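# Set the toppled nest block upright on the marker's table

## Task

Take the nest block that has tipped over on the laser marker's worktable and leave it standing upright on that same table.

## Robot and tools

Robot: two arms, left_arm and right_arm, each with a two-finger parallel gripper. left_arm's base sits at about (-0.006, +0.242, +0.018) m in the scene frame and right_arm's at about (+0.016, -0.287, +0.029) m. Both are nearly unrotated, with yaw of about -0.011 and +0.022 in the quaternions, and both have +z pointing up.

Frames: the scene frame has its origin at table-top height, halfway between the nominal bases. +x points out over the table, +z points up, and left_arm is on the +y side. Arm names do not match image sides. Each arm reports its hand pose (end_effector_position in metres, end_effector_quat_wxyz) in its own base frame. end_effector_position is the point between the finger pads, about 1 cm short of the fingertips. The fingers extend along the gripper's +z axis and close along its y axis. Printed poses can be wrong by a few cm, and more at long reach. Fixed cameras and the table are in the scene frame.

execute_actions(actions, cameras): actions is a list of actions. Each action holds up to 15 rows, and each row lasts one step of 1/30 s. If an action has fewer rows, its last row repeats until 15 steps are done. Every row is one list of 14 numbers in [-1, 1] that covers both arms: dx, dy, dz, rx, ry, rz, opening for left_arm, then the same seven for right_arm. The six pose numbers are an offset, not a pose. They are measured in that arm's own base axes from its Hand target at the moment the action begins, and every row of an action counts from that same start. Scale: 1.0 = 0.6 m, or 180 degrees for rotation. rx, ry, rz form a single rotation vector that turns about the Hand target's position. Sending the same offset again moves the arm further. To leave an arm where it is, send zeros for its six pose numbers. Opening is absolute: +1 is fully open (0.094 m) and -1 is closed. Give every gripper its wanted opening in every call, because 0 means half open and is not 'no change'. An empty actions list returns the full state. cameras picks which images come back: omitted, null or ["all"] returns all of them, and [] returns none. The cameras are cam_head_left and cam_head_right, both 672x504.

move(target, speed, blend, opening_speed, blocking, cameras): steers each gripper along a straight line toward a target. target is either one 14-number row, laid out as above, or a list of up to 15 such rows. Every row is an offset from the Hand targets as they stood when the move began, not from the row before it. speed is in m/s, from 0.002 to 0.5 with a default of 0.25, and turning is limited to twice that value in rad/s. Give one speed, or one per target. blend is in metres and rounds the corners of a list. opening_speed, at least 0.2 per second on the -1..+1 scale, makes the fingers change gradually. Use a low value to close gently. blocking=false returns after about 0.5 s while the move keeps going. The paths do not avoid obstacles or the other arm, and a move is capped at 10 s. Faster moves lag and drift more and hit harder. Keep paths away from an arm's own base, because passing close to it can flip the shoulder. The result has the state plus a 'move:' line giving the ending (done, off_target, moving, held, fault) and which limits acted (paced = the command was clipped, held = steps were withheld).

wait(seconds 0..10, cameras): lets the scene run with the last commands still in force. stop(cameras): brakes a running move. zoom_image(camera, region=[x0,y0,x1,y1]): gives a closer look at part of the latest full image. The region can be at most 504x504 px, with (0,0) at the top left. read_manual returns only licence text. finished_scene(scene): ends the current scene, and the number you pass is the current scene's. It cannot be undone. The block must already be upright and must stay that way with no help from the robot.

Controller: at each step the command is limited to within 100 mm and 20 degrees of the measured pose. The Hand target shown in a result is the last commanded pose after that limit. A gripper often comes to rest short of its target, and a centimetre of error in free air is normal. Sending a new command, even all zeros, requests the target again. If the gap remains, send the missing distance as an offset. An arm blocked by an object keeps pushing until you command it back past the gripper.

Result lines: Joint positions, where each arm's last value is its opening in metres. Joint velocities ('within noise' means at rest). Joint torques, which include gravity, have offsets, and wrap at ±28 N m on joints 3 and 4. grip_measured, on the same scale as the commanded opening. grip_effort_nm, where negative means closing; this is the motor's effort and not the pad force. Tool commands. Temperatures. grip_measured tracks your command even against an object, so reaching it is not proof of a grasp. On a firm grip it reads up to about 0.064 narrower than the part. To release, command an opening well above grip_measured. Squeeze force is about 50 to 64 N per pad.

Avoid: dropping the block, or letting go of it while it is still moving. Avoid fast impacts, hard pushes, and the arms colliding with each other. Never let anything fall off the table or be left off it. Occasional brief tugs on a held part or pushes on loose objects can happen. Motors heat up when holding loads, staying stretched out, or pushing toward poses they cannot reach. A MOTOR HOT line appears at 85 °C, and at 100 °C that arm goes limp for 30 to 60 s or longer. Any arm stop is costly.

Each tool is called after ">>>" in YAML: its name, and indented under it one key for each argument.

## Session

>>> execute_actions:
  actions: []

>>> zoom_image:
  camera: "cam_head_left"
  region: [290, 160, 510, 340]

Scene clock: 0.00 s.
left_arm: end_effector_position=(+0.2922, -0.1681, +0.1052) grip_measured=+1.000 grip_effort_nm=n/a end_effector_quat_wxyz=(+0.089, +0.059, +0.994, +0.024) | right_arm: end_effector_position=(+0.8399, -0.0849, +0.1767) grip_measured=+1.000 grip_effort_nm=n/a end_effector_quat_wxyz=(-0.478, +0.627, -0.610, -0.076)
Joint positions: left_arm=[-0.587 1.229 0.789 -1.001 -0.131 -0.461 0.094] | right_arm=[-0.263 2.507 2.592 -1.155 -0.92 -1.608 0.094]
Joint velocities: within noise
Joint torques (N m): no reading
Heat: left arm: hottest waist 24 °C; right arm: hottest waist 24 °C.
Hand target: left_arm +0.3016, -0.1743, +0.1167; +0.103, +0.057, +0.993, +0.016 | right_arm +0.8434, -0.0859, +0.1749; -0.480, +0.628, -0.609, -0.073
Tool commands: left_gripper/opening=+1.0 right_gripper/opening=+1.0

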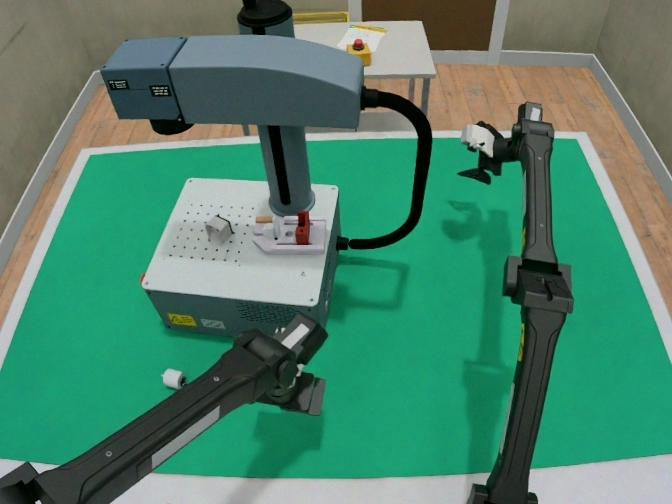

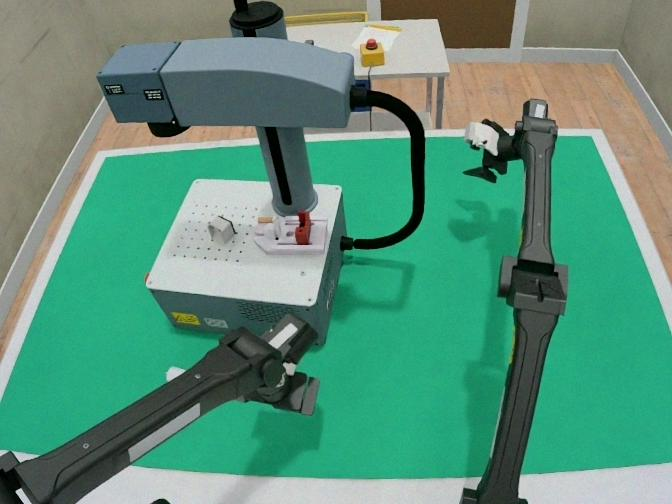

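Scaled by 2.291 from the camera's 672x504 image, which has a finer 960x720 frame.

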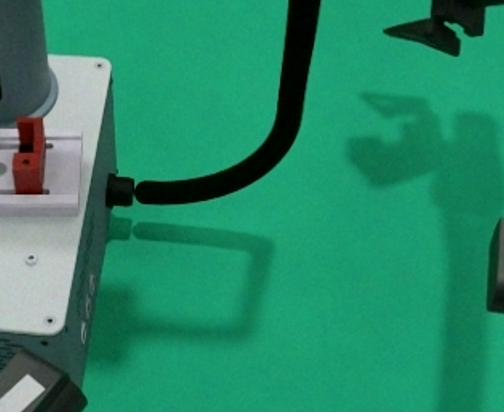

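>>> zoom_image:
  camera: "cam_head_left"
  region: [140, 170, 350, 340]

>>> zoom_image:
  camera: "cam_head_left"
  region: [245, 200, 335, 265]

>>> zoom_image:
  camera: "cam_head_left"
  region: [195, 205, 245, 255]

>>> zoom_image:
  camera: "cam_head_right"
  region: [245, 200, 335, 265]

>>> zoom_image:
  camera: "cam_head_left"
  region: [150, 360, 200, 400]

Scaled by 2.400 from the camera's 672x504 image, which has a finer 960x720 frame.

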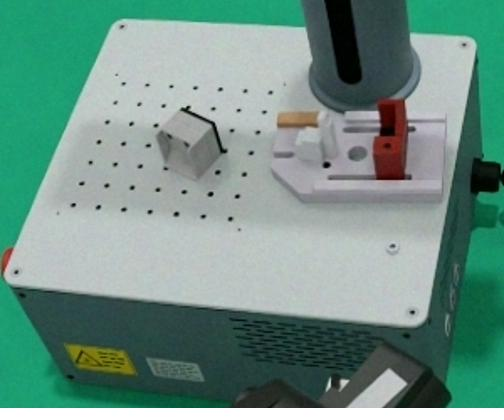

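Scaled by 5.600 from the camera's 672x504 image, which has a finer 960x720 frame.

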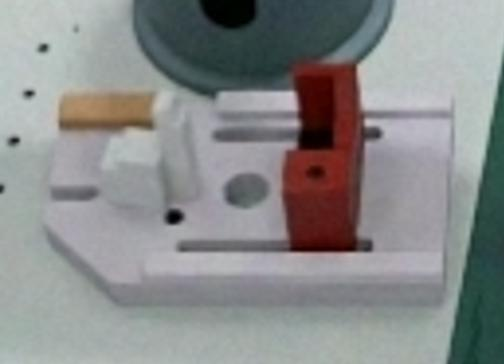

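Scaled by 10.080 from the camera's 672x504 image, which has a finer 960x720 frame.

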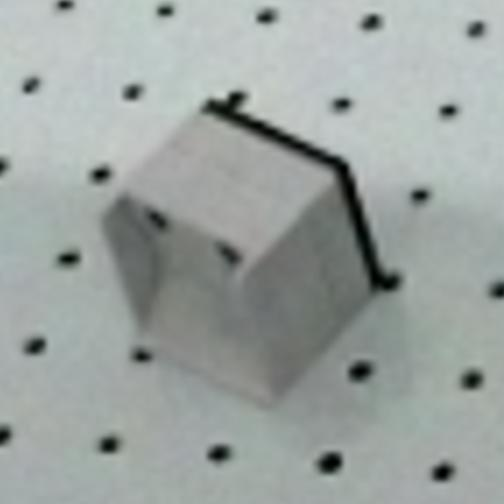

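Scaled by 5.600 from the camera's 672x504 image, which has a finer 960x720 frame.

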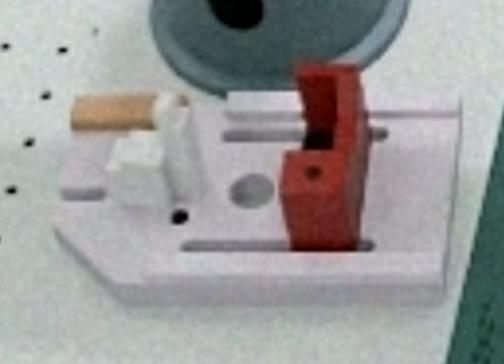

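Scaled by 10.080 from the camera's 672x504 image, which has a finer 960x720 frame.

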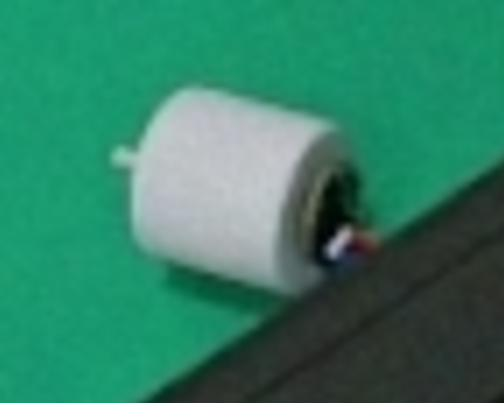

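>>> move:
  target: [0,0.3,0.2,0,0,0,1,0,0,0,0,0,0,1]
  speed: 0.3

>>> zoom_image:
  camera: "cam_head_left"
  region: [258, 208, 294, 244]

>>> zoom_image:
  camera: "cam_head_right"
  region: [258, 208, 294, 244]

>>> zoom_image:
  camera: "cam_head_left"
  region: [140, 170, 350, 340]

Scene clock: 3.80 s.
left_arm: end_effector_position=(+0.2836, +0.0021, +0.2087) grip_measured=+1.000 grip_effort_nm=0.051 end_effector_quat_wxyz=(+0.075, +0.059, +0.995, +0.015) | right_arm: end_effector_position=(+0.8399, -0.0849, +0.1767) grip_measured=+1.000 grip_effort_nm=-0.027 end_effector_quat_wxyz=(-0.478, +0.627, -0.610, -0.076)
Joint positions: left_arm=[-0.004 0.975 0.895 -1.339 -0.022 0.117 0.094] | right_arm=[-0.263 2.507 2.592 -1.155 -0.92 -1.608 0.094]
Joint torques (N m): left_arm=[1.9 -5.01 13.67 0.43 -0.02 0.15] | right_arm=[1.49 -26.29 13.34 1.28 -0.78 0.01]
Hand target: left_arm +0.3017, +0.0057, +0.2367; +0.103, +0.057, +0.993, +0.016 | right_arm +0.8434, -0.0859, +0.1749; -0.480, +0.628, -0.609, -0.073
Off the commanded pose: left_arm 0.033 m, 3 deg | right_arm 0.004 m, 1 deg.
move: off_target (left_arm)

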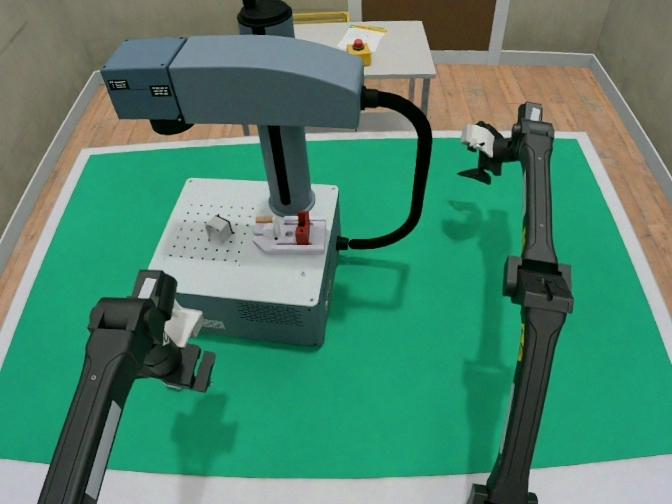

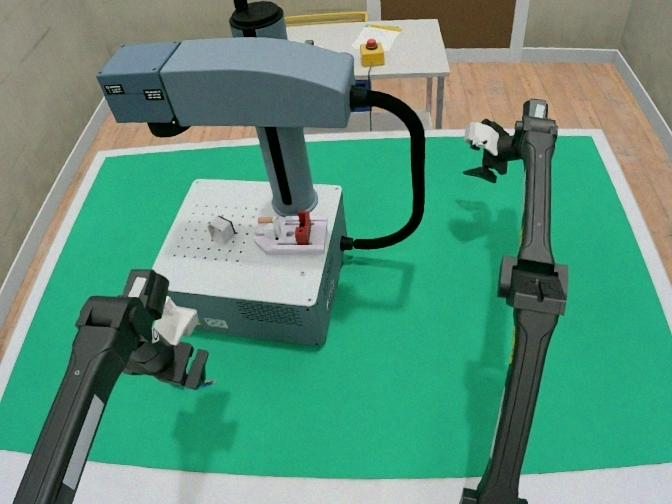

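Scaled by 14.000 from the camera's 672x504 image, which has a finer 960x720 frame.

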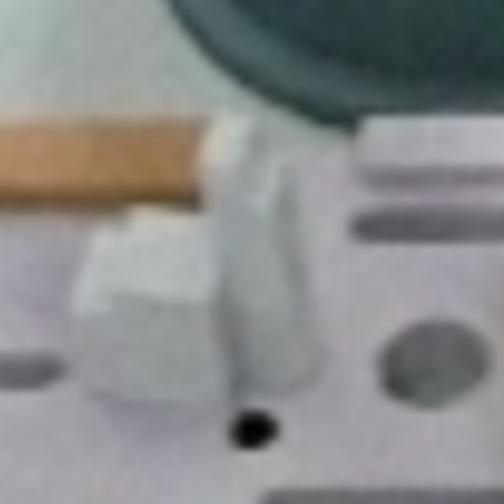

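Scaled by 14.000 from the camera's 672x504 image, which has a finer 960x720 frame.

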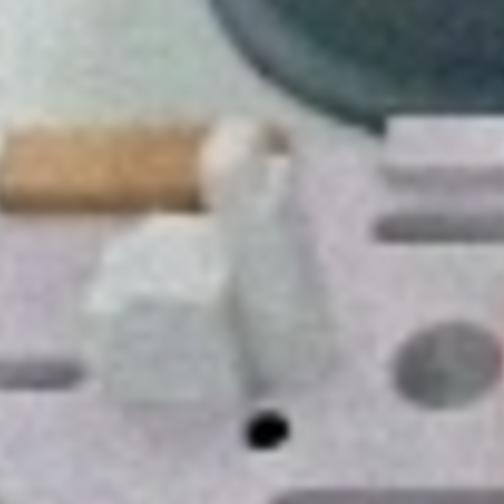

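Scaled by 2.400 from the camera's 672x504 image, which has a finer 960x720 frame.

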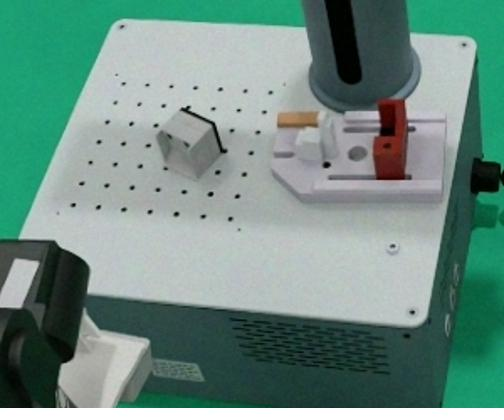

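>>> zoom_image:
  camera: "cam_head_left"
  region: [200, 208, 238, 248]

>>> zoom_image:
  camera: "cam_head_right"
  region: [200, 208, 238, 248]

>>> zoom_image:
  camera: "cam_head_left"
  region: [290, 200, 330, 250]

>>> zoom_image:
  camera: "cam_head_left"
  region: [340, 10, 390, 70]

Scaled by 12.600 from the camera's 672x504 image, which has a finer 960x720 frame.

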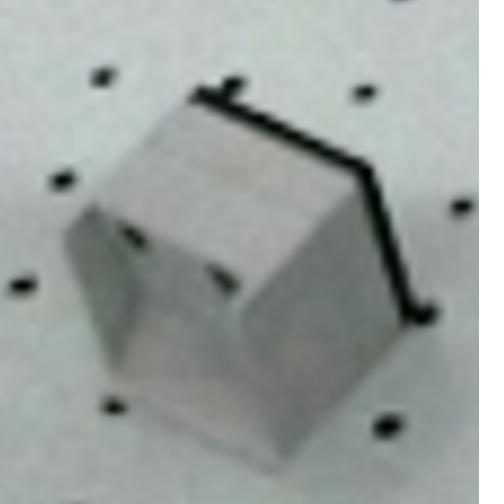

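Scaled by 12.600 from the camera's 672x504 image, which has a finer 960x720 frame.

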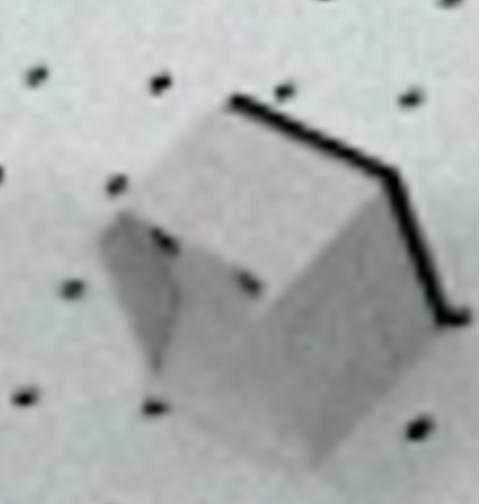

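Scaled by 10.080 from the camera's 672x504 image, which has a finer 960x720 frame.

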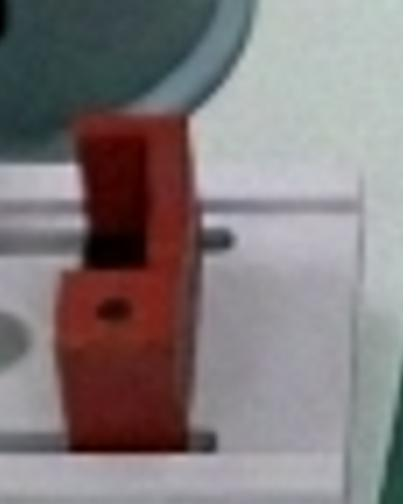

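Scaled by 8.400 from the camera's 672x504 image, which has a finer 960x720 frame.

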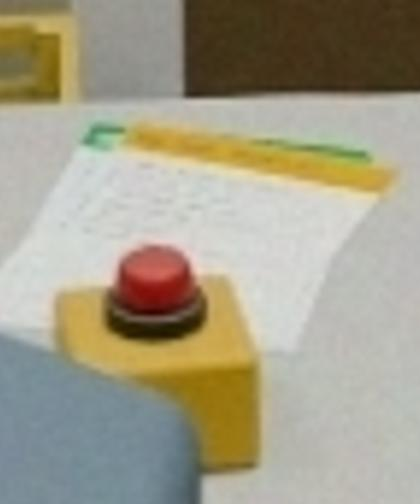

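>>> move:
  target:
    - [0.19,-0.004,0.16,-0.0873,-0.2553,-0.1087,1,0,0,0,0,0,0,1]
    - [0.382,-0.008,0.04,-0.0873,-0.2553,-0.1087,1,0,0,0,0,0,0,1]
  speed: 0.2
  blend: [0.04,0]

>>> zoom_image:
  camera: "cam_head_left"
  region: [150, 190, 290, 310]

>>> zoom_image:
  camera: "cam_head_right"
  region: [150, 190, 290, 310]

Scene clock: 17.03 s.
left_arm: end_effector_position=(+0.5115, +0.0040, +0.2257) grip_measured=+1.000 grip_effort_nm=0.056 end_effector_quat_wxyz=(+0.457, +0.187, +0.861, -0.121) | right_arm: end_effector_position=(+0.8399, -0.0849, +0.1767) grip_measured=+1.000 grip_effort_nm=-0.022 end_effector_quat_wxyz=(-0.478, +0.627, -0.610, -0.076)
Joint positions: left_arm=[0.179 1.284 0.895 -0.307 0.53 0.355 0.094] | right_arm=[-0.263 2.507 2.592 -1.155 -0.92 -1.608 0.094]
Joint torques (N m): left_arm=[-0.5 -10.81 12.89 2.51 0.02 -0.06] | right_arm=[1.03 -25.52 13.34 1.32 -0.78 -0.02]
Heat: left arm: hottest elbow 32 °C; right arm: hottest shoulder 27 °C.
Hand target: left_arm +0.5308, +0.0009, +0.2608; +0.487, +0.195, +0.844, -0.112 | right_arm +0.8434, -0.0859, +0.1749; -0.480, +0.628, -0.609, -0.073
Off the commanded pose: left_arm 0.040 m, 4 deg | right_arm 0.004 m, 1 deg.
move: off_target (left_arm)

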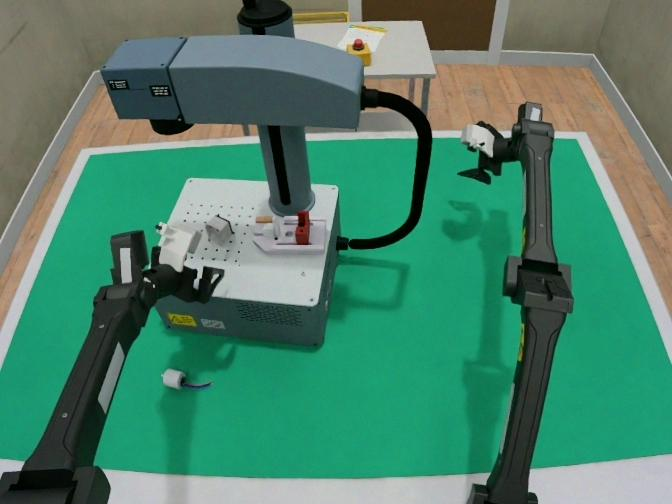

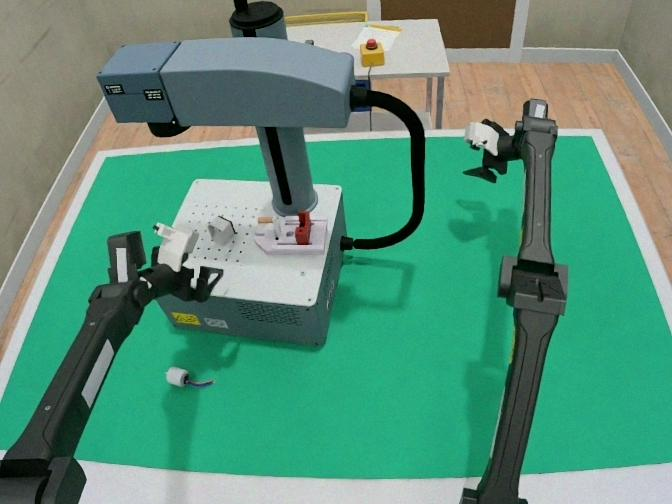

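Scaled by 3.600 from the camera's 672x504 image, which has a finer 960x720 frame.

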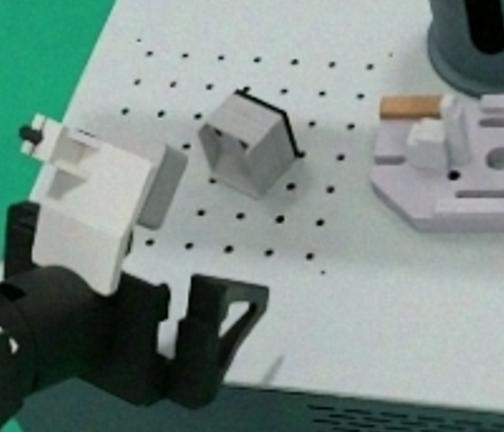

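Scaled by 3.600 from the camera's 672x504 image, which has a finer 960x720 frame.

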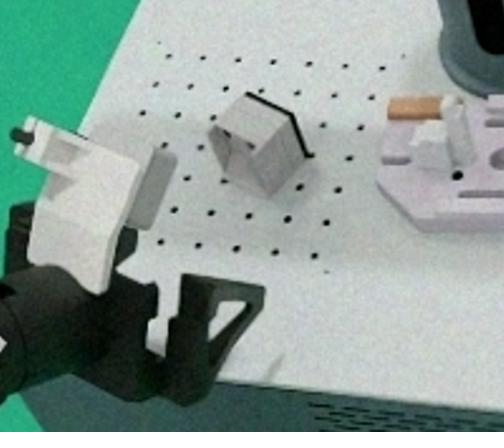

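>>> move:
  target: [0.095,0.006,0.007,0,0,0,1,0,0,0,0,0,0,1]
  speed: 0.1

>>> zoom_image:
  camera: "cam_head_left"
  region: [150, 190, 290, 310]

>>> zoom_image:
  camera: "cam_head_right"
  region: [150, 190, 290, 310]

Scene clock: 20.50 s.
left_arm: end_effector_position=(+0.5626, +0.0084, +0.2285) grip_measured=+1.000 grip_effort_nm=0.056 end_effector_quat_wxyz=(+0.457, +0.186, +0.861, -0.120) | right_arm: end_effector_position=(+0.8399, -0.0849, +0.1767) grip_measured=+1.000 grip_effort_nm=-0.027 end_effector_quat_wxyz=(-0.478, +0.627, -0.610, -0.076)
Joint positions: left_arm=[0.168 1.416 1.029 -0.304 0.52 0.345 0.094] | right_arm=[-0.263 2.507 2.592 -1.155 -0.92 -1.608 0.094]
Joint torques (N m): left_arm=[-0.67 -11.87 13.98 2.39 0.02 -0.07] | right_arm=[1.26 -26.11 13.26 1.31 -0.78 -0.01]
Hand target: left_arm +0.5877, +0.0046, +0.2648; +0.487, +0.195, +0.844, -0.112 | right_arm +0.8434, -0.0859, +0.1749; -0.480, +0.628, -0.609, -0.073
Off the commanded pose: left_arm 0.045 m, 4 deg | right_arm 0.004 m, 1 deg.
move: off_target (left_arm)

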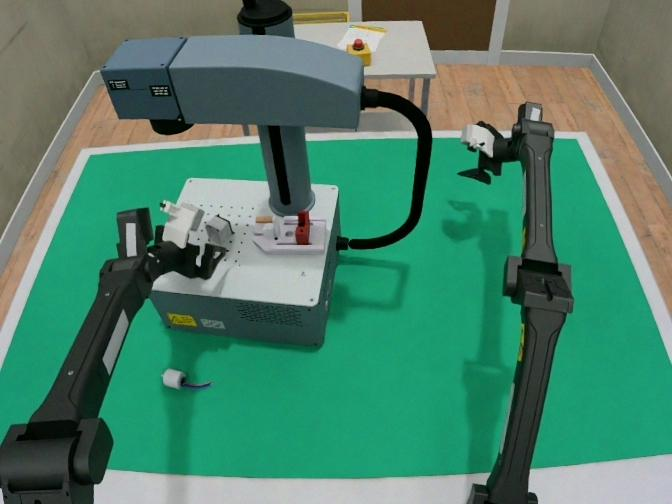

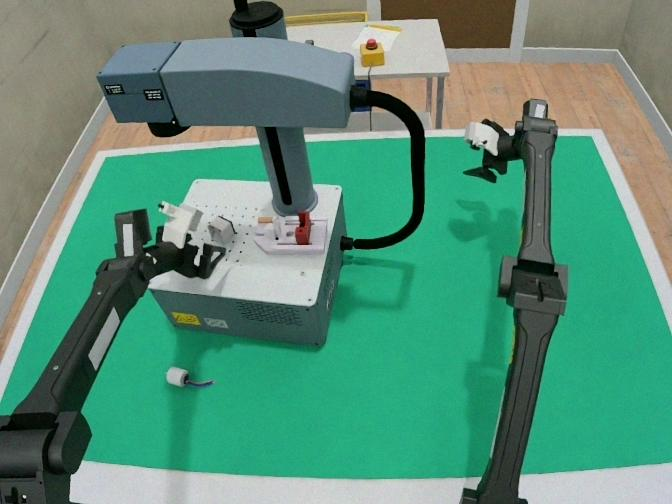

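Scaled by 3.600 from the camera's 672x504 image, which has a finer 960x720 frame.

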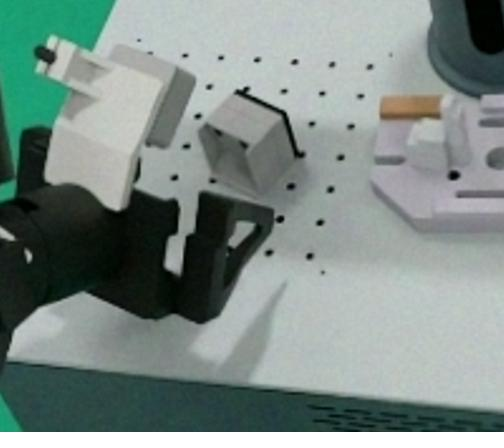

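Scaled by 3.600 from the camera's 672x504 image, which has a finer 960x720 frame.

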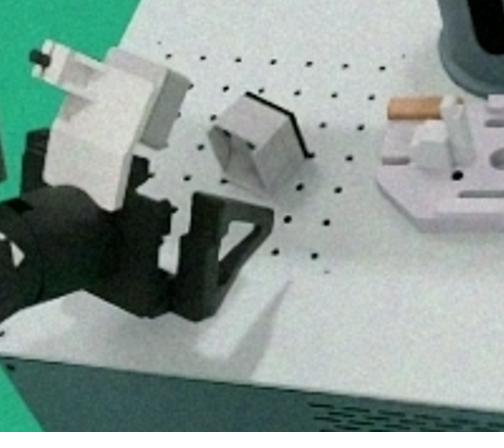

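>>> move:
  target: [0.06,-0.012,-0.035,0,0,0,1,0,0,0,0,0,0,1]
  speed: 0.1

>>> zoom_image:
  camera: "cam_head_left"
  region: [170, 190, 270, 290]

>>> zoom_image:
  camera: "cam_head_right"
  region: [170, 190, 270, 290]

Scene clock: 22.73 s.
left_arm: end_effector_position=(+0.5981, +0.0014, +0.2065) grip_measured=+1.000 grip_effort_nm=0.051 end_effector_quat_wxyz=(+0.455, +0.187, +0.862, -0.121) | right_arm: end_effector_position=(+0.8399, -0.0849, +0.1767) grip_measured=+1.000 grip_effort_nm=-0.022 end_effector_quat_wxyz=(-0.478, +0.627, -0.610, -0.076)
Joint positions: left_arm=[0.141 1.526 1.087 -0.249 0.499 0.329 0.094] | right_arm=[-0.263 2.507 2.592 -1.155 -0.92 -1.608 0.094]
Joint torques (N m): left_arm=[-0.5 -13.74 13.71 2.48 0.01 -0.08] | right_arm=[0.44 -25.41 13.08 1.25 -0.79 0]
Hand target: left_arm +0.6238, -0.0027, +0.2439; +0.487, +0.195, +0.844, -0.112 | right_arm +0.8434, -0.0859, +0.1749; -0.480, +0.628, -0.609, -0.073
Off the commanded pose: left_arm 0.045 m, 4 deg | right_arm 0.004 m, 1 deg.
move: off_target (left_arm)

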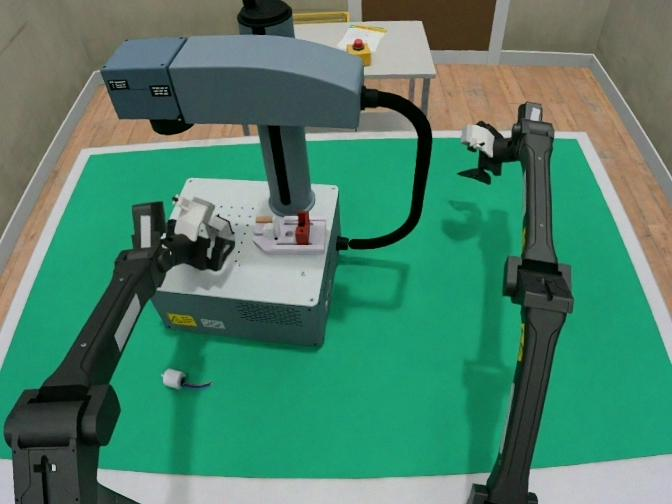

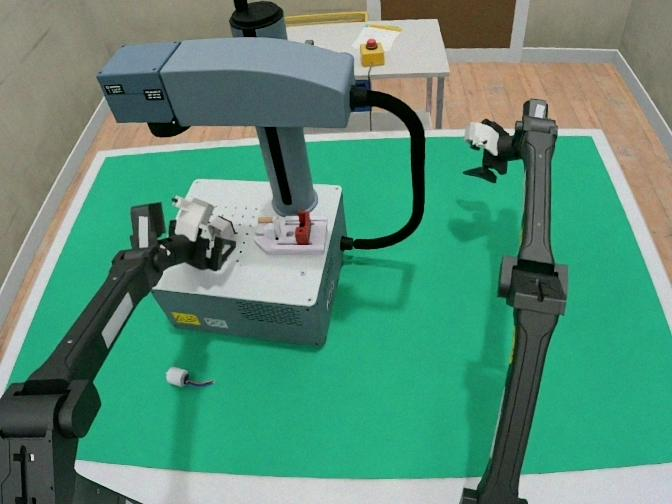

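Scaled by 5.040 from the camera's 672x504 image, which has a finer 960x720 frame.

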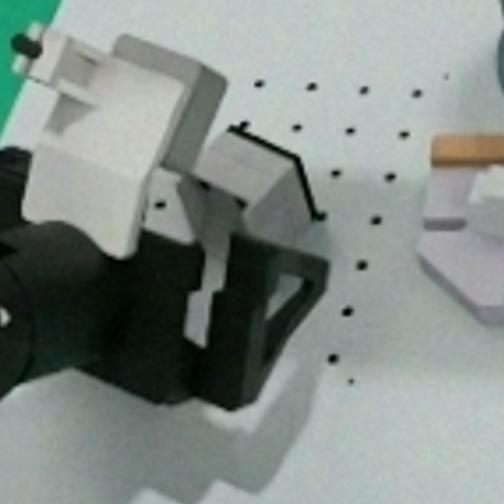

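Scaled by 5.040 from the camera's 672x504 image, which has a finer 960x720 frame.

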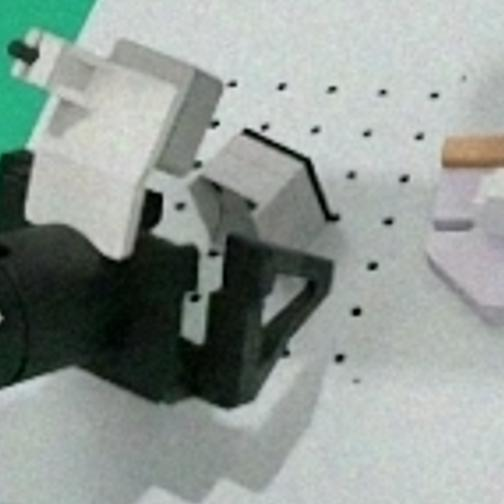

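>>> move:
  target: [0.053,-0.023,-0.031,0,0,0,1,0,0,0,0,0,0,1]
  speed: 0.06

>>> zoom_image:
  camera: "cam_head_left"
  region: [170, 190, 270, 290]

>>> zoom_image:
  camera: "cam_head_right"
  region: [170, 190, 270, 290]

Scene clock: 25.13 s.
left_arm: end_effector_position=(+0.6292, -0.0113, +0.1900) grip_measured=+1.000 grip_effort_nm=0.051 end_effector_quat_wxyz=(+0.455, +0.188, +0.862, -0.119) | right_arm: end_effector_position=(+0.8399, -0.0849, +0.1767) grip_measured=+1.000 grip_effort_nm=-0.027 end_effector_quat_wxyz=(-0.478, +0.627, -0.610, -0.076)
Joint positions: left_arm=[0.107 1.616 1.144 -0.203 0.471 0.307 0.094] | right_arm=[-0.263 2.507 2.592 -1.155 -0.92 -1.608 0.094]
Joint torques (N m): left_arm=[-0.44 -14.74 13.6 2.5 -0.02 -0.06] | right_arm=[1.44 -25.11 13.29 1.32 -0.77 -0.01]
Hand target: left_arm +0.6556, -0.0166, +0.2252; +0.487, +0.195, +0.844, -0.112 | right_arm +0.8434, -0.0859, +0.1749; -0.480, +0.628, -0.609, -0.073
Off the commanded pose: left_arm 0.044 m, 4 deg | right_arm 0.004 m, 1 deg.
move: off_target (left_arm)

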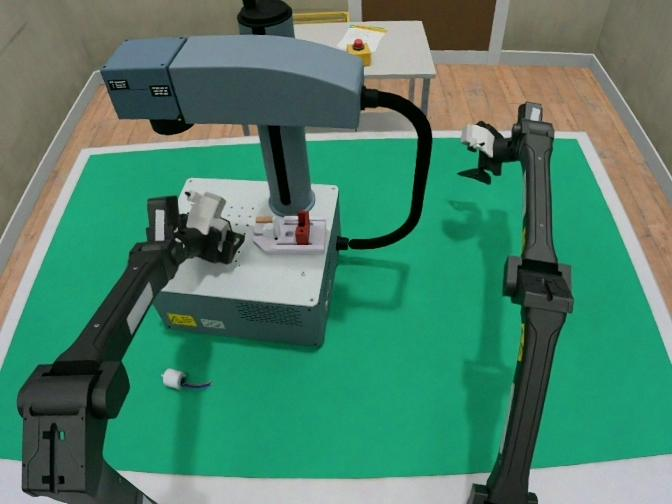

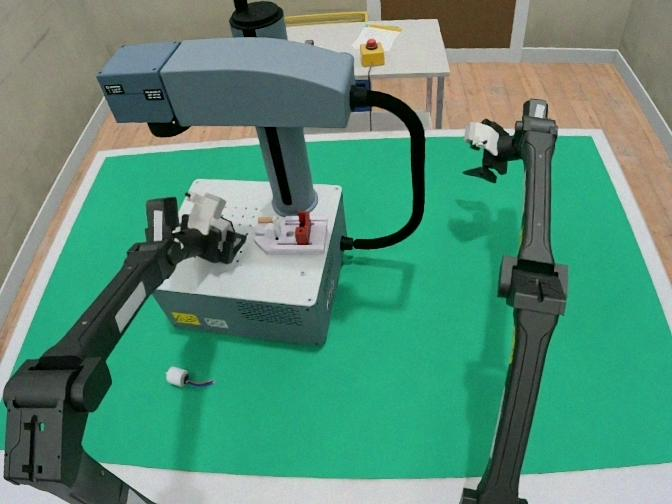

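Scaled by 5.040 from the camera's 672x504 image, which has a finer 960x720 frame.

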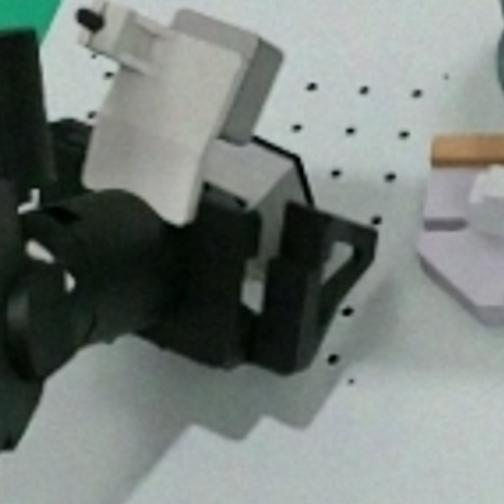

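Scaled by 5.040 from the camera's 672x504 image, which has a finer 960x720 frame.

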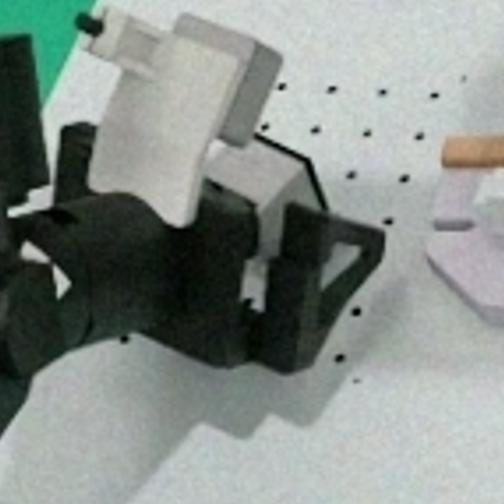

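>>> move:
  target:
    - [-0.002,0.011,-0.0,0,0,0,1,0,0,0,0,0,0,1]
    - [-0.002,0.011,-0.0,0,0,0,0.0,0,0,0,0,0,0,1]
  speed: 0.05
  opening_speed: 0.7

>>> zoom_image:
  camera: "cam_head_left"
  region: [170, 190, 270, 290]

>>> zoom_image:
  camera: "cam_head_right"
  region: [170, 190, 270, 290]

Scene clock: 28.70 s.
left_arm: end_effector_position=(+0.6290, -0.0120, +0.1903) grip_measured=+0.003 grip_effort_nm=-0.042 end_effector_quat_wxyz=(+0.456, +0.189, +0.862, -0.121) | right_arm: end_effector_position=(+0.8399, -0.0849, +0.1767) grip_measured=+1.000 grip_effort_nm=-0.022 end_effector_quat_wxyz=(-0.478, +0.627, -0.610, -0.076)
Joint positions: left_arm=[0.107 1.616 1.144 -0.203 0.475 0.307 0.047] | right_arm=[-0.263 2.507 2.592 -1.155 -0.92 -1.608 0.094]
Joint torques (N m): left_arm=[0.67 -14.68 13.6 2.32 0.18 0.03] | right_arm=[1.14 -25.7 13.24 1.31 -0.8 0]
Hand target: left_arm +0.6544, -0.0099, +0.2252; +0.487, +0.195, +0.844, -0.112 | right_arm +0.8434, -0.0859, +0.1749; -0.480, +0.628, -0.609, -0.073
Off the commanded pose: left_arm 0.043 m, 4 deg | right_arm 0.004 m, 1 deg.
move: off_target (left_arm); target 2's new opening was sent with left_arm's hand 0.043 m and 4 deg from that target

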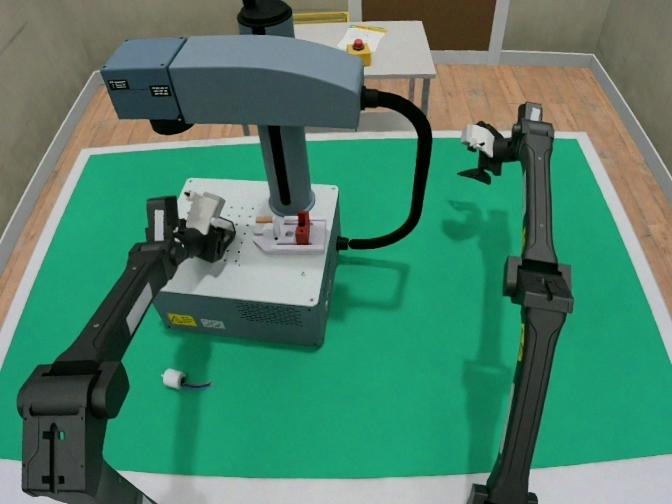

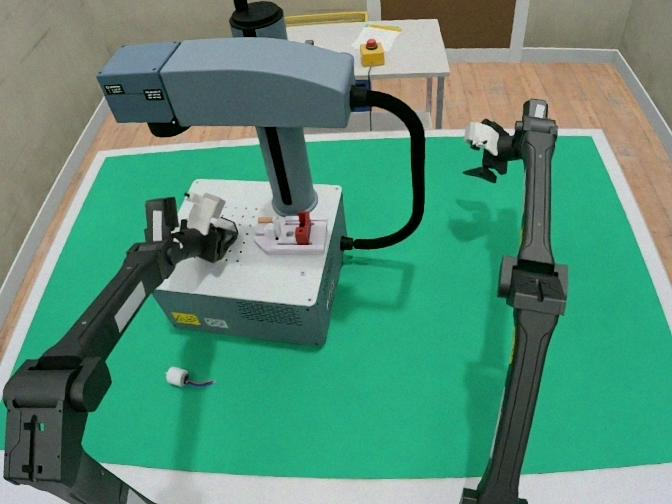

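Scaled by 5.040 from the camera's 672x504 image, which has a finer 960x720 frame.

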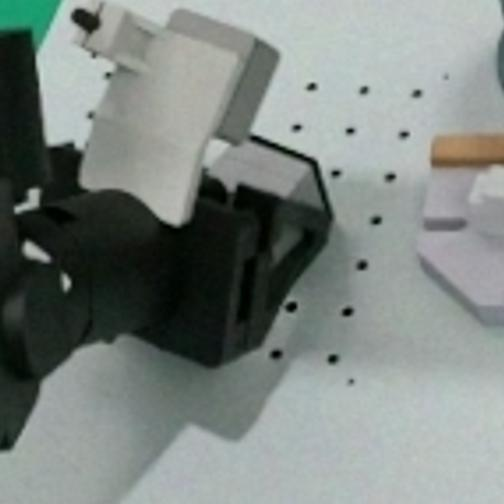

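Scaled by 5.040 from the camera's 672x504 image, which has a finer 960x720 frame.

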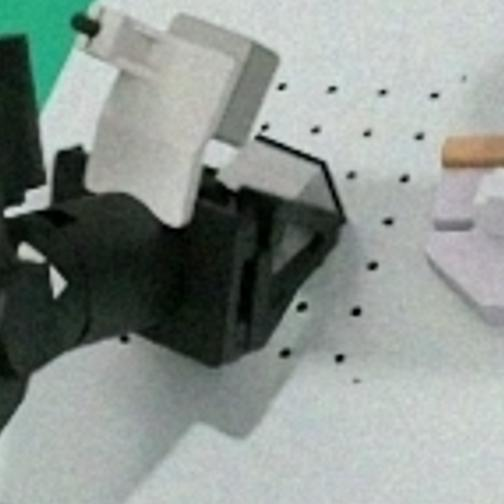

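>>> move:
  target: [-0.026,0.008,0.004,0,0,0,0.15,0,0,0,0,0,0,1]
  speed: 0.05

>>> zoom_image:
  camera: "cam_head_left"
  region: [170, 190, 270, 290]

>>> zoom_image:
  camera: "cam_head_right"
  region: [170, 190, 270, 290]

Scene clock: 30.23 s.
left_arm: end_effector_position=(+0.6278, -0.0136, +0.1976) grip_measured=+0.148 grip_effort_nm=0.154 end_effector_quat_wxyz=(+0.461, +0.192, +0.858, -0.124) | right_arm: end_effector_position=(+0.8399, -0.0849, +0.1767) grip_measured=+1.000 grip_effort_nm=-0.017 end_effector_quat_wxyz=(-0.478, +0.627, -0.610, -0.076)
Joint positions: left_arm=[0.107 1.604 1.144 -0.203 0.485 0.307 0.054] | right_arm=[-0.263 2.507 2.592 -1.155 -0.92 -1.608 0.094]
Joint torques (N m): left_arm=[1.73 -16.56 11.04 2.24 0.18 0.13] | right_arm=[1.14 -25.76 13.27 1.26 -0.79 0.03]
Hand target: left_arm +0.6388, -0.0051, +0.2276; +0.487, +0.195, +0.844, -0.112 | right_arm +0.8434, -0.0859, +0.1749; -0.480, +0.628, -0.609, -0.073
Off the commanded pose: left_arm 0.033 m, 4 deg | right_arm 0.004 m, 1 deg.
move: off_target (left_arm)

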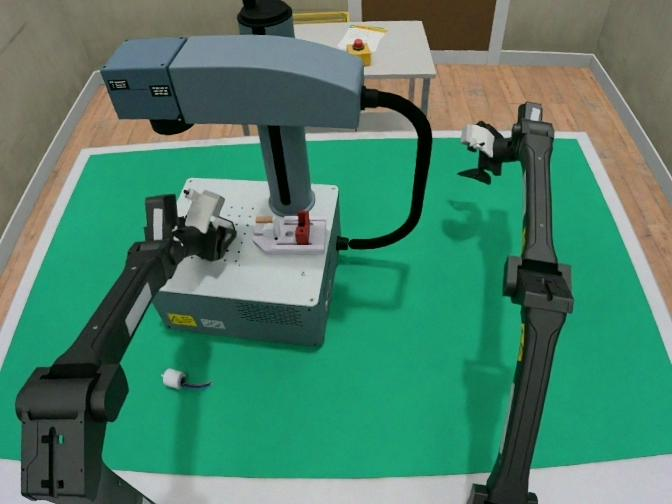

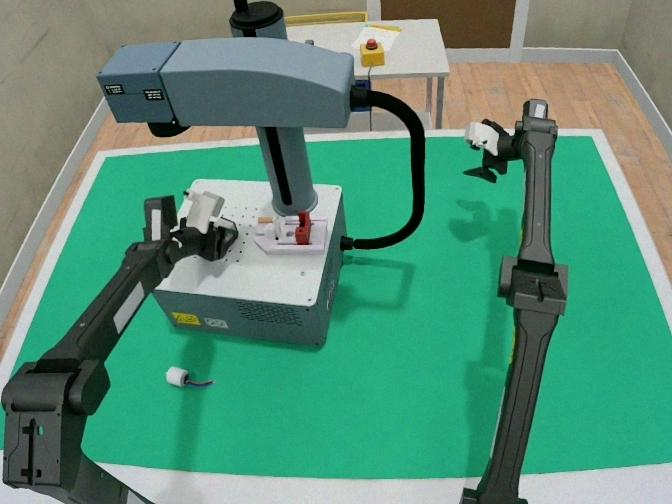

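Scaled by 5.040 from the camera's 672x504 image, which has a finer 960x720 frame.

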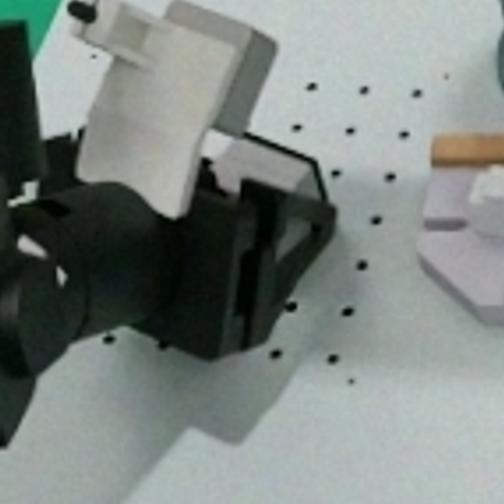

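Scaled by 5.040 from the camera's 672x504 image, which has a finer 960x720 frame.

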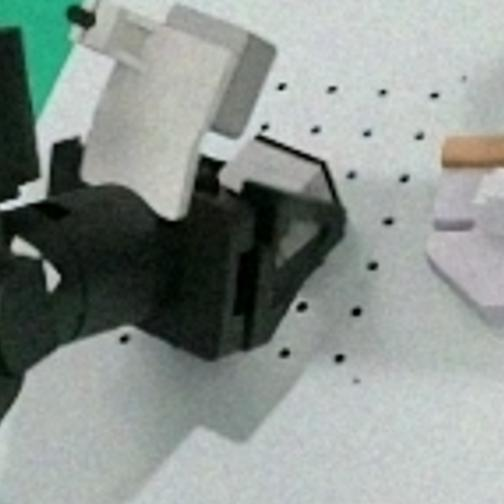

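>>> move:
  target: [-0.030,0.012,-0.006,0,0,0,0.15,0,0,0,0,0,0,1]
  speed: 0.05
  cameras: ["cam_head_left"]

>>> zoom_image:
  camera: "cam_head_left"
  region: [170, 190, 270, 290]

Scene clock: 32.07 s.
left_arm: end_effector_position=(+0.6227, -0.0049, +0.2161) grip_measured=+0.148 grip_effort_nm=0.154 end_effector_quat_wxyz=(+0.476, +0.194, +0.850, -0.119) | right_arm: end_effector_position=(+0.8399, -0.0849, +0.1767) grip_measured=+1.000 grip_effort_nm=-0.017 end_effector_quat_wxyz=(-0.478, +0.627, -0.610, -0.076)
Joint positions: left_arm=[0.126 1.569 1.136 -0.199 0.5 0.316 0.054] | right_arm=[-0.263 2.507 2.592 -1.155 -0.92 -1.608 0.094]
Joint torques (N m): left_arm=[1.73 -15.97 7.99 2.54 0.18 0.13] | right_arm=[1.44 -25.52 13.14 1.26 -0.77 0]
Hand target: left_arm +0.6208, +0.0022, +0.2240; +0.487, +0.195, +0.844, -0.112 | right_arm +0.8434, -0.0859, +0.1749; -0.480, +0.628, -0.609, -0.073
Off the commanded pose: left_arm 0.011 m, 2 deg | right_arm 0.004 m, 1 deg.
move: off_target (left_arm)
Images, in order: cam_head_left.

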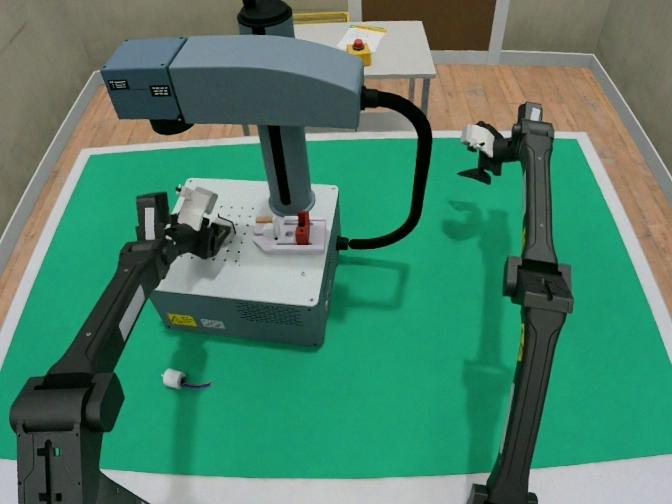

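Scaled by 5.040 from the camera's 672x504 image, which has a finer 960x720 frame.

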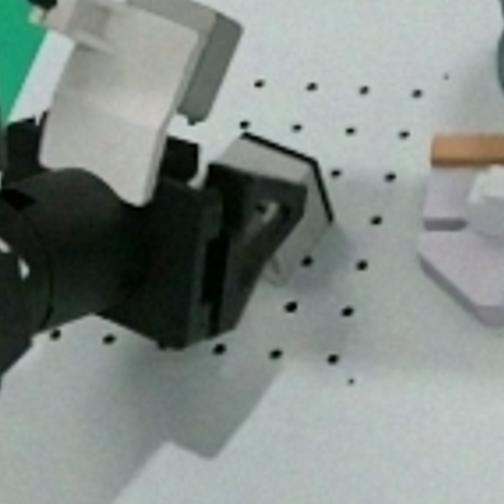

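>>> move:
  target: [0.01,-0.008,-0.02,0,0,0,0.15,0,0,0,0,0,0,1]
  speed: 0.05
  cameras: ["cam_head_left"]

>>> zoom_image:
  camera: "cam_head_left"
  region: [170, 190, 270, 290]

Scene clock: 34.00 s.
left_arm: end_effector_position=(+0.6274, -0.0038, +0.2186) grip_measured=+0.148 grip_effort_nm=0.159 end_effector_quat_wxyz=(+0.487, +0.196, +0.844, -0.114) | right_arm: end_effector_position=(+0.8399, -0.0849, +0.1767) grip_measured=+1.000 grip_effort_nm=-0.022 end_effector_quat_wxyz=(-0.478, +0.627, -0.610, -0.076)
Joint positions: left_arm=[0.126 1.574 1.136 -0.167 0.497 0.317 0.054] | right_arm=[-0.263 2.507 2.592 -1.155 -0.92 -1.608 0.094]
Joint torques (N m): left_arm=[0.79 -14.27 7.69 2.63 -0.02 0.06] | right_arm=[0.97 -25.11 13.15 1.39 -0.76 0.03]
Hand target: left_arm +0.6268, -0.0026, +0.2120; +0.487, +0.195, +0.844, -0.112 | right_arm +0.8434, -0.0859, +0.1749; -0.480, +0.628, -0.609, -0.073
Off the commanded pose: left_arm 0.007 m, 0 deg | right_arm 0.004 m, 1 deg.
move: done
Images, in order: cam_head_left.

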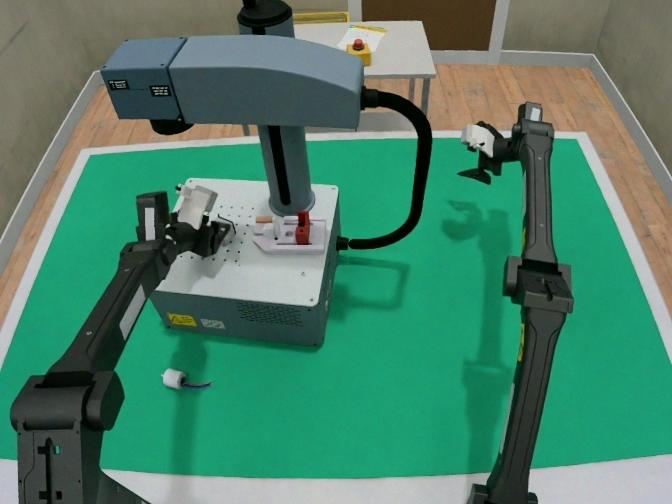

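Scaled by 5.040 from the camera's 672x504 image, which has a finer 960x720 frame.

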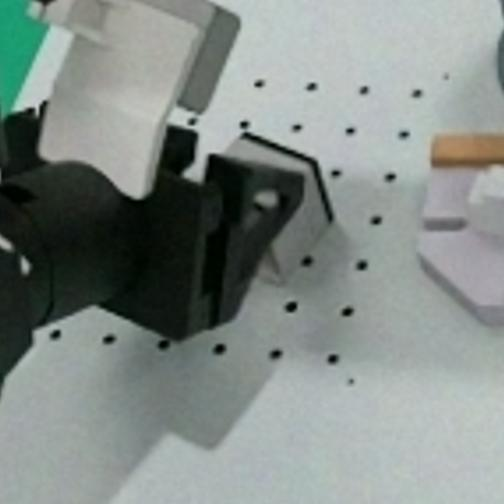

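>>> move:
  target: [-0.016,-0.004,-0.047,0,0,0,0.15,0,0,0,0,0,0,1]
  speed: 0.05
  cameras: ["cam_head_left"]

>>> zoom_image:
  camera: "cam_head_left"
  region: [170, 190, 270, 290]

Scene clock: 35.93 s.
left_arm: end_effector_position=(+0.6174, -0.0047, +0.1876) grip_measured=+0.148 grip_effort_nm=0.154 end_effector_quat_wxyz=(+0.485, +0.195, +0.845, -0.113) | right_arm: end_effector_position=(+0.8399, -0.0849, +0.1767) grip_measured=+1.000 grip_effort_nm=-0.027 end_effector_quat_wxyz=(-0.478, +0.627, -0.610, -0.076)
Joint positions: left_arm=[0.126 1.589 1.064 -0.085 0.495 0.317 0.054] | right_arm=[-0.263 2.507 2.592 -1.155 -0.92 -1.608 0.094]
Joint torques (N m): left_arm=[0.56 -14.21 7.66 2.61 -0.01 0.04] | right_arm=[0.73 -25.52 13.29 1.26 -0.75 -0.04]
Hand target: left_arm +0.6172, -0.0050, +0.1838; +0.487, +0.195, +0.844, -0.112 | right_arm +0.8434, -0.0859, +0.1749; -0.480, +0.628, -0.609, -0.073
Off the commanded pose: left_arm 0.004 m, 0 deg | right_arm 0.004 m, 1 deg.
move: done
Images, in order: cam_head_left.

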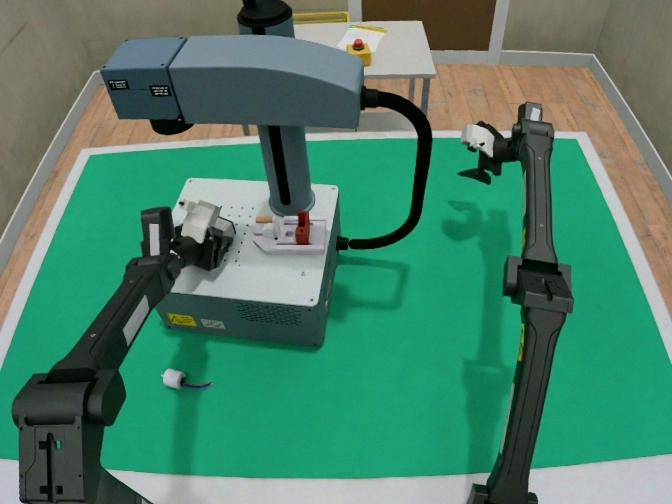

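Scaled by 5.040 from the camera's 672x504 image, which has a finer 960x720 frame.

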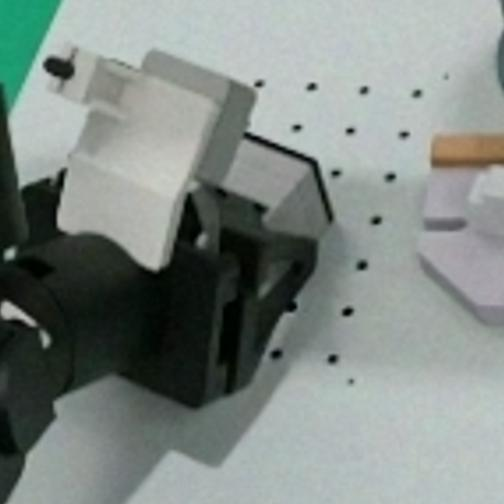

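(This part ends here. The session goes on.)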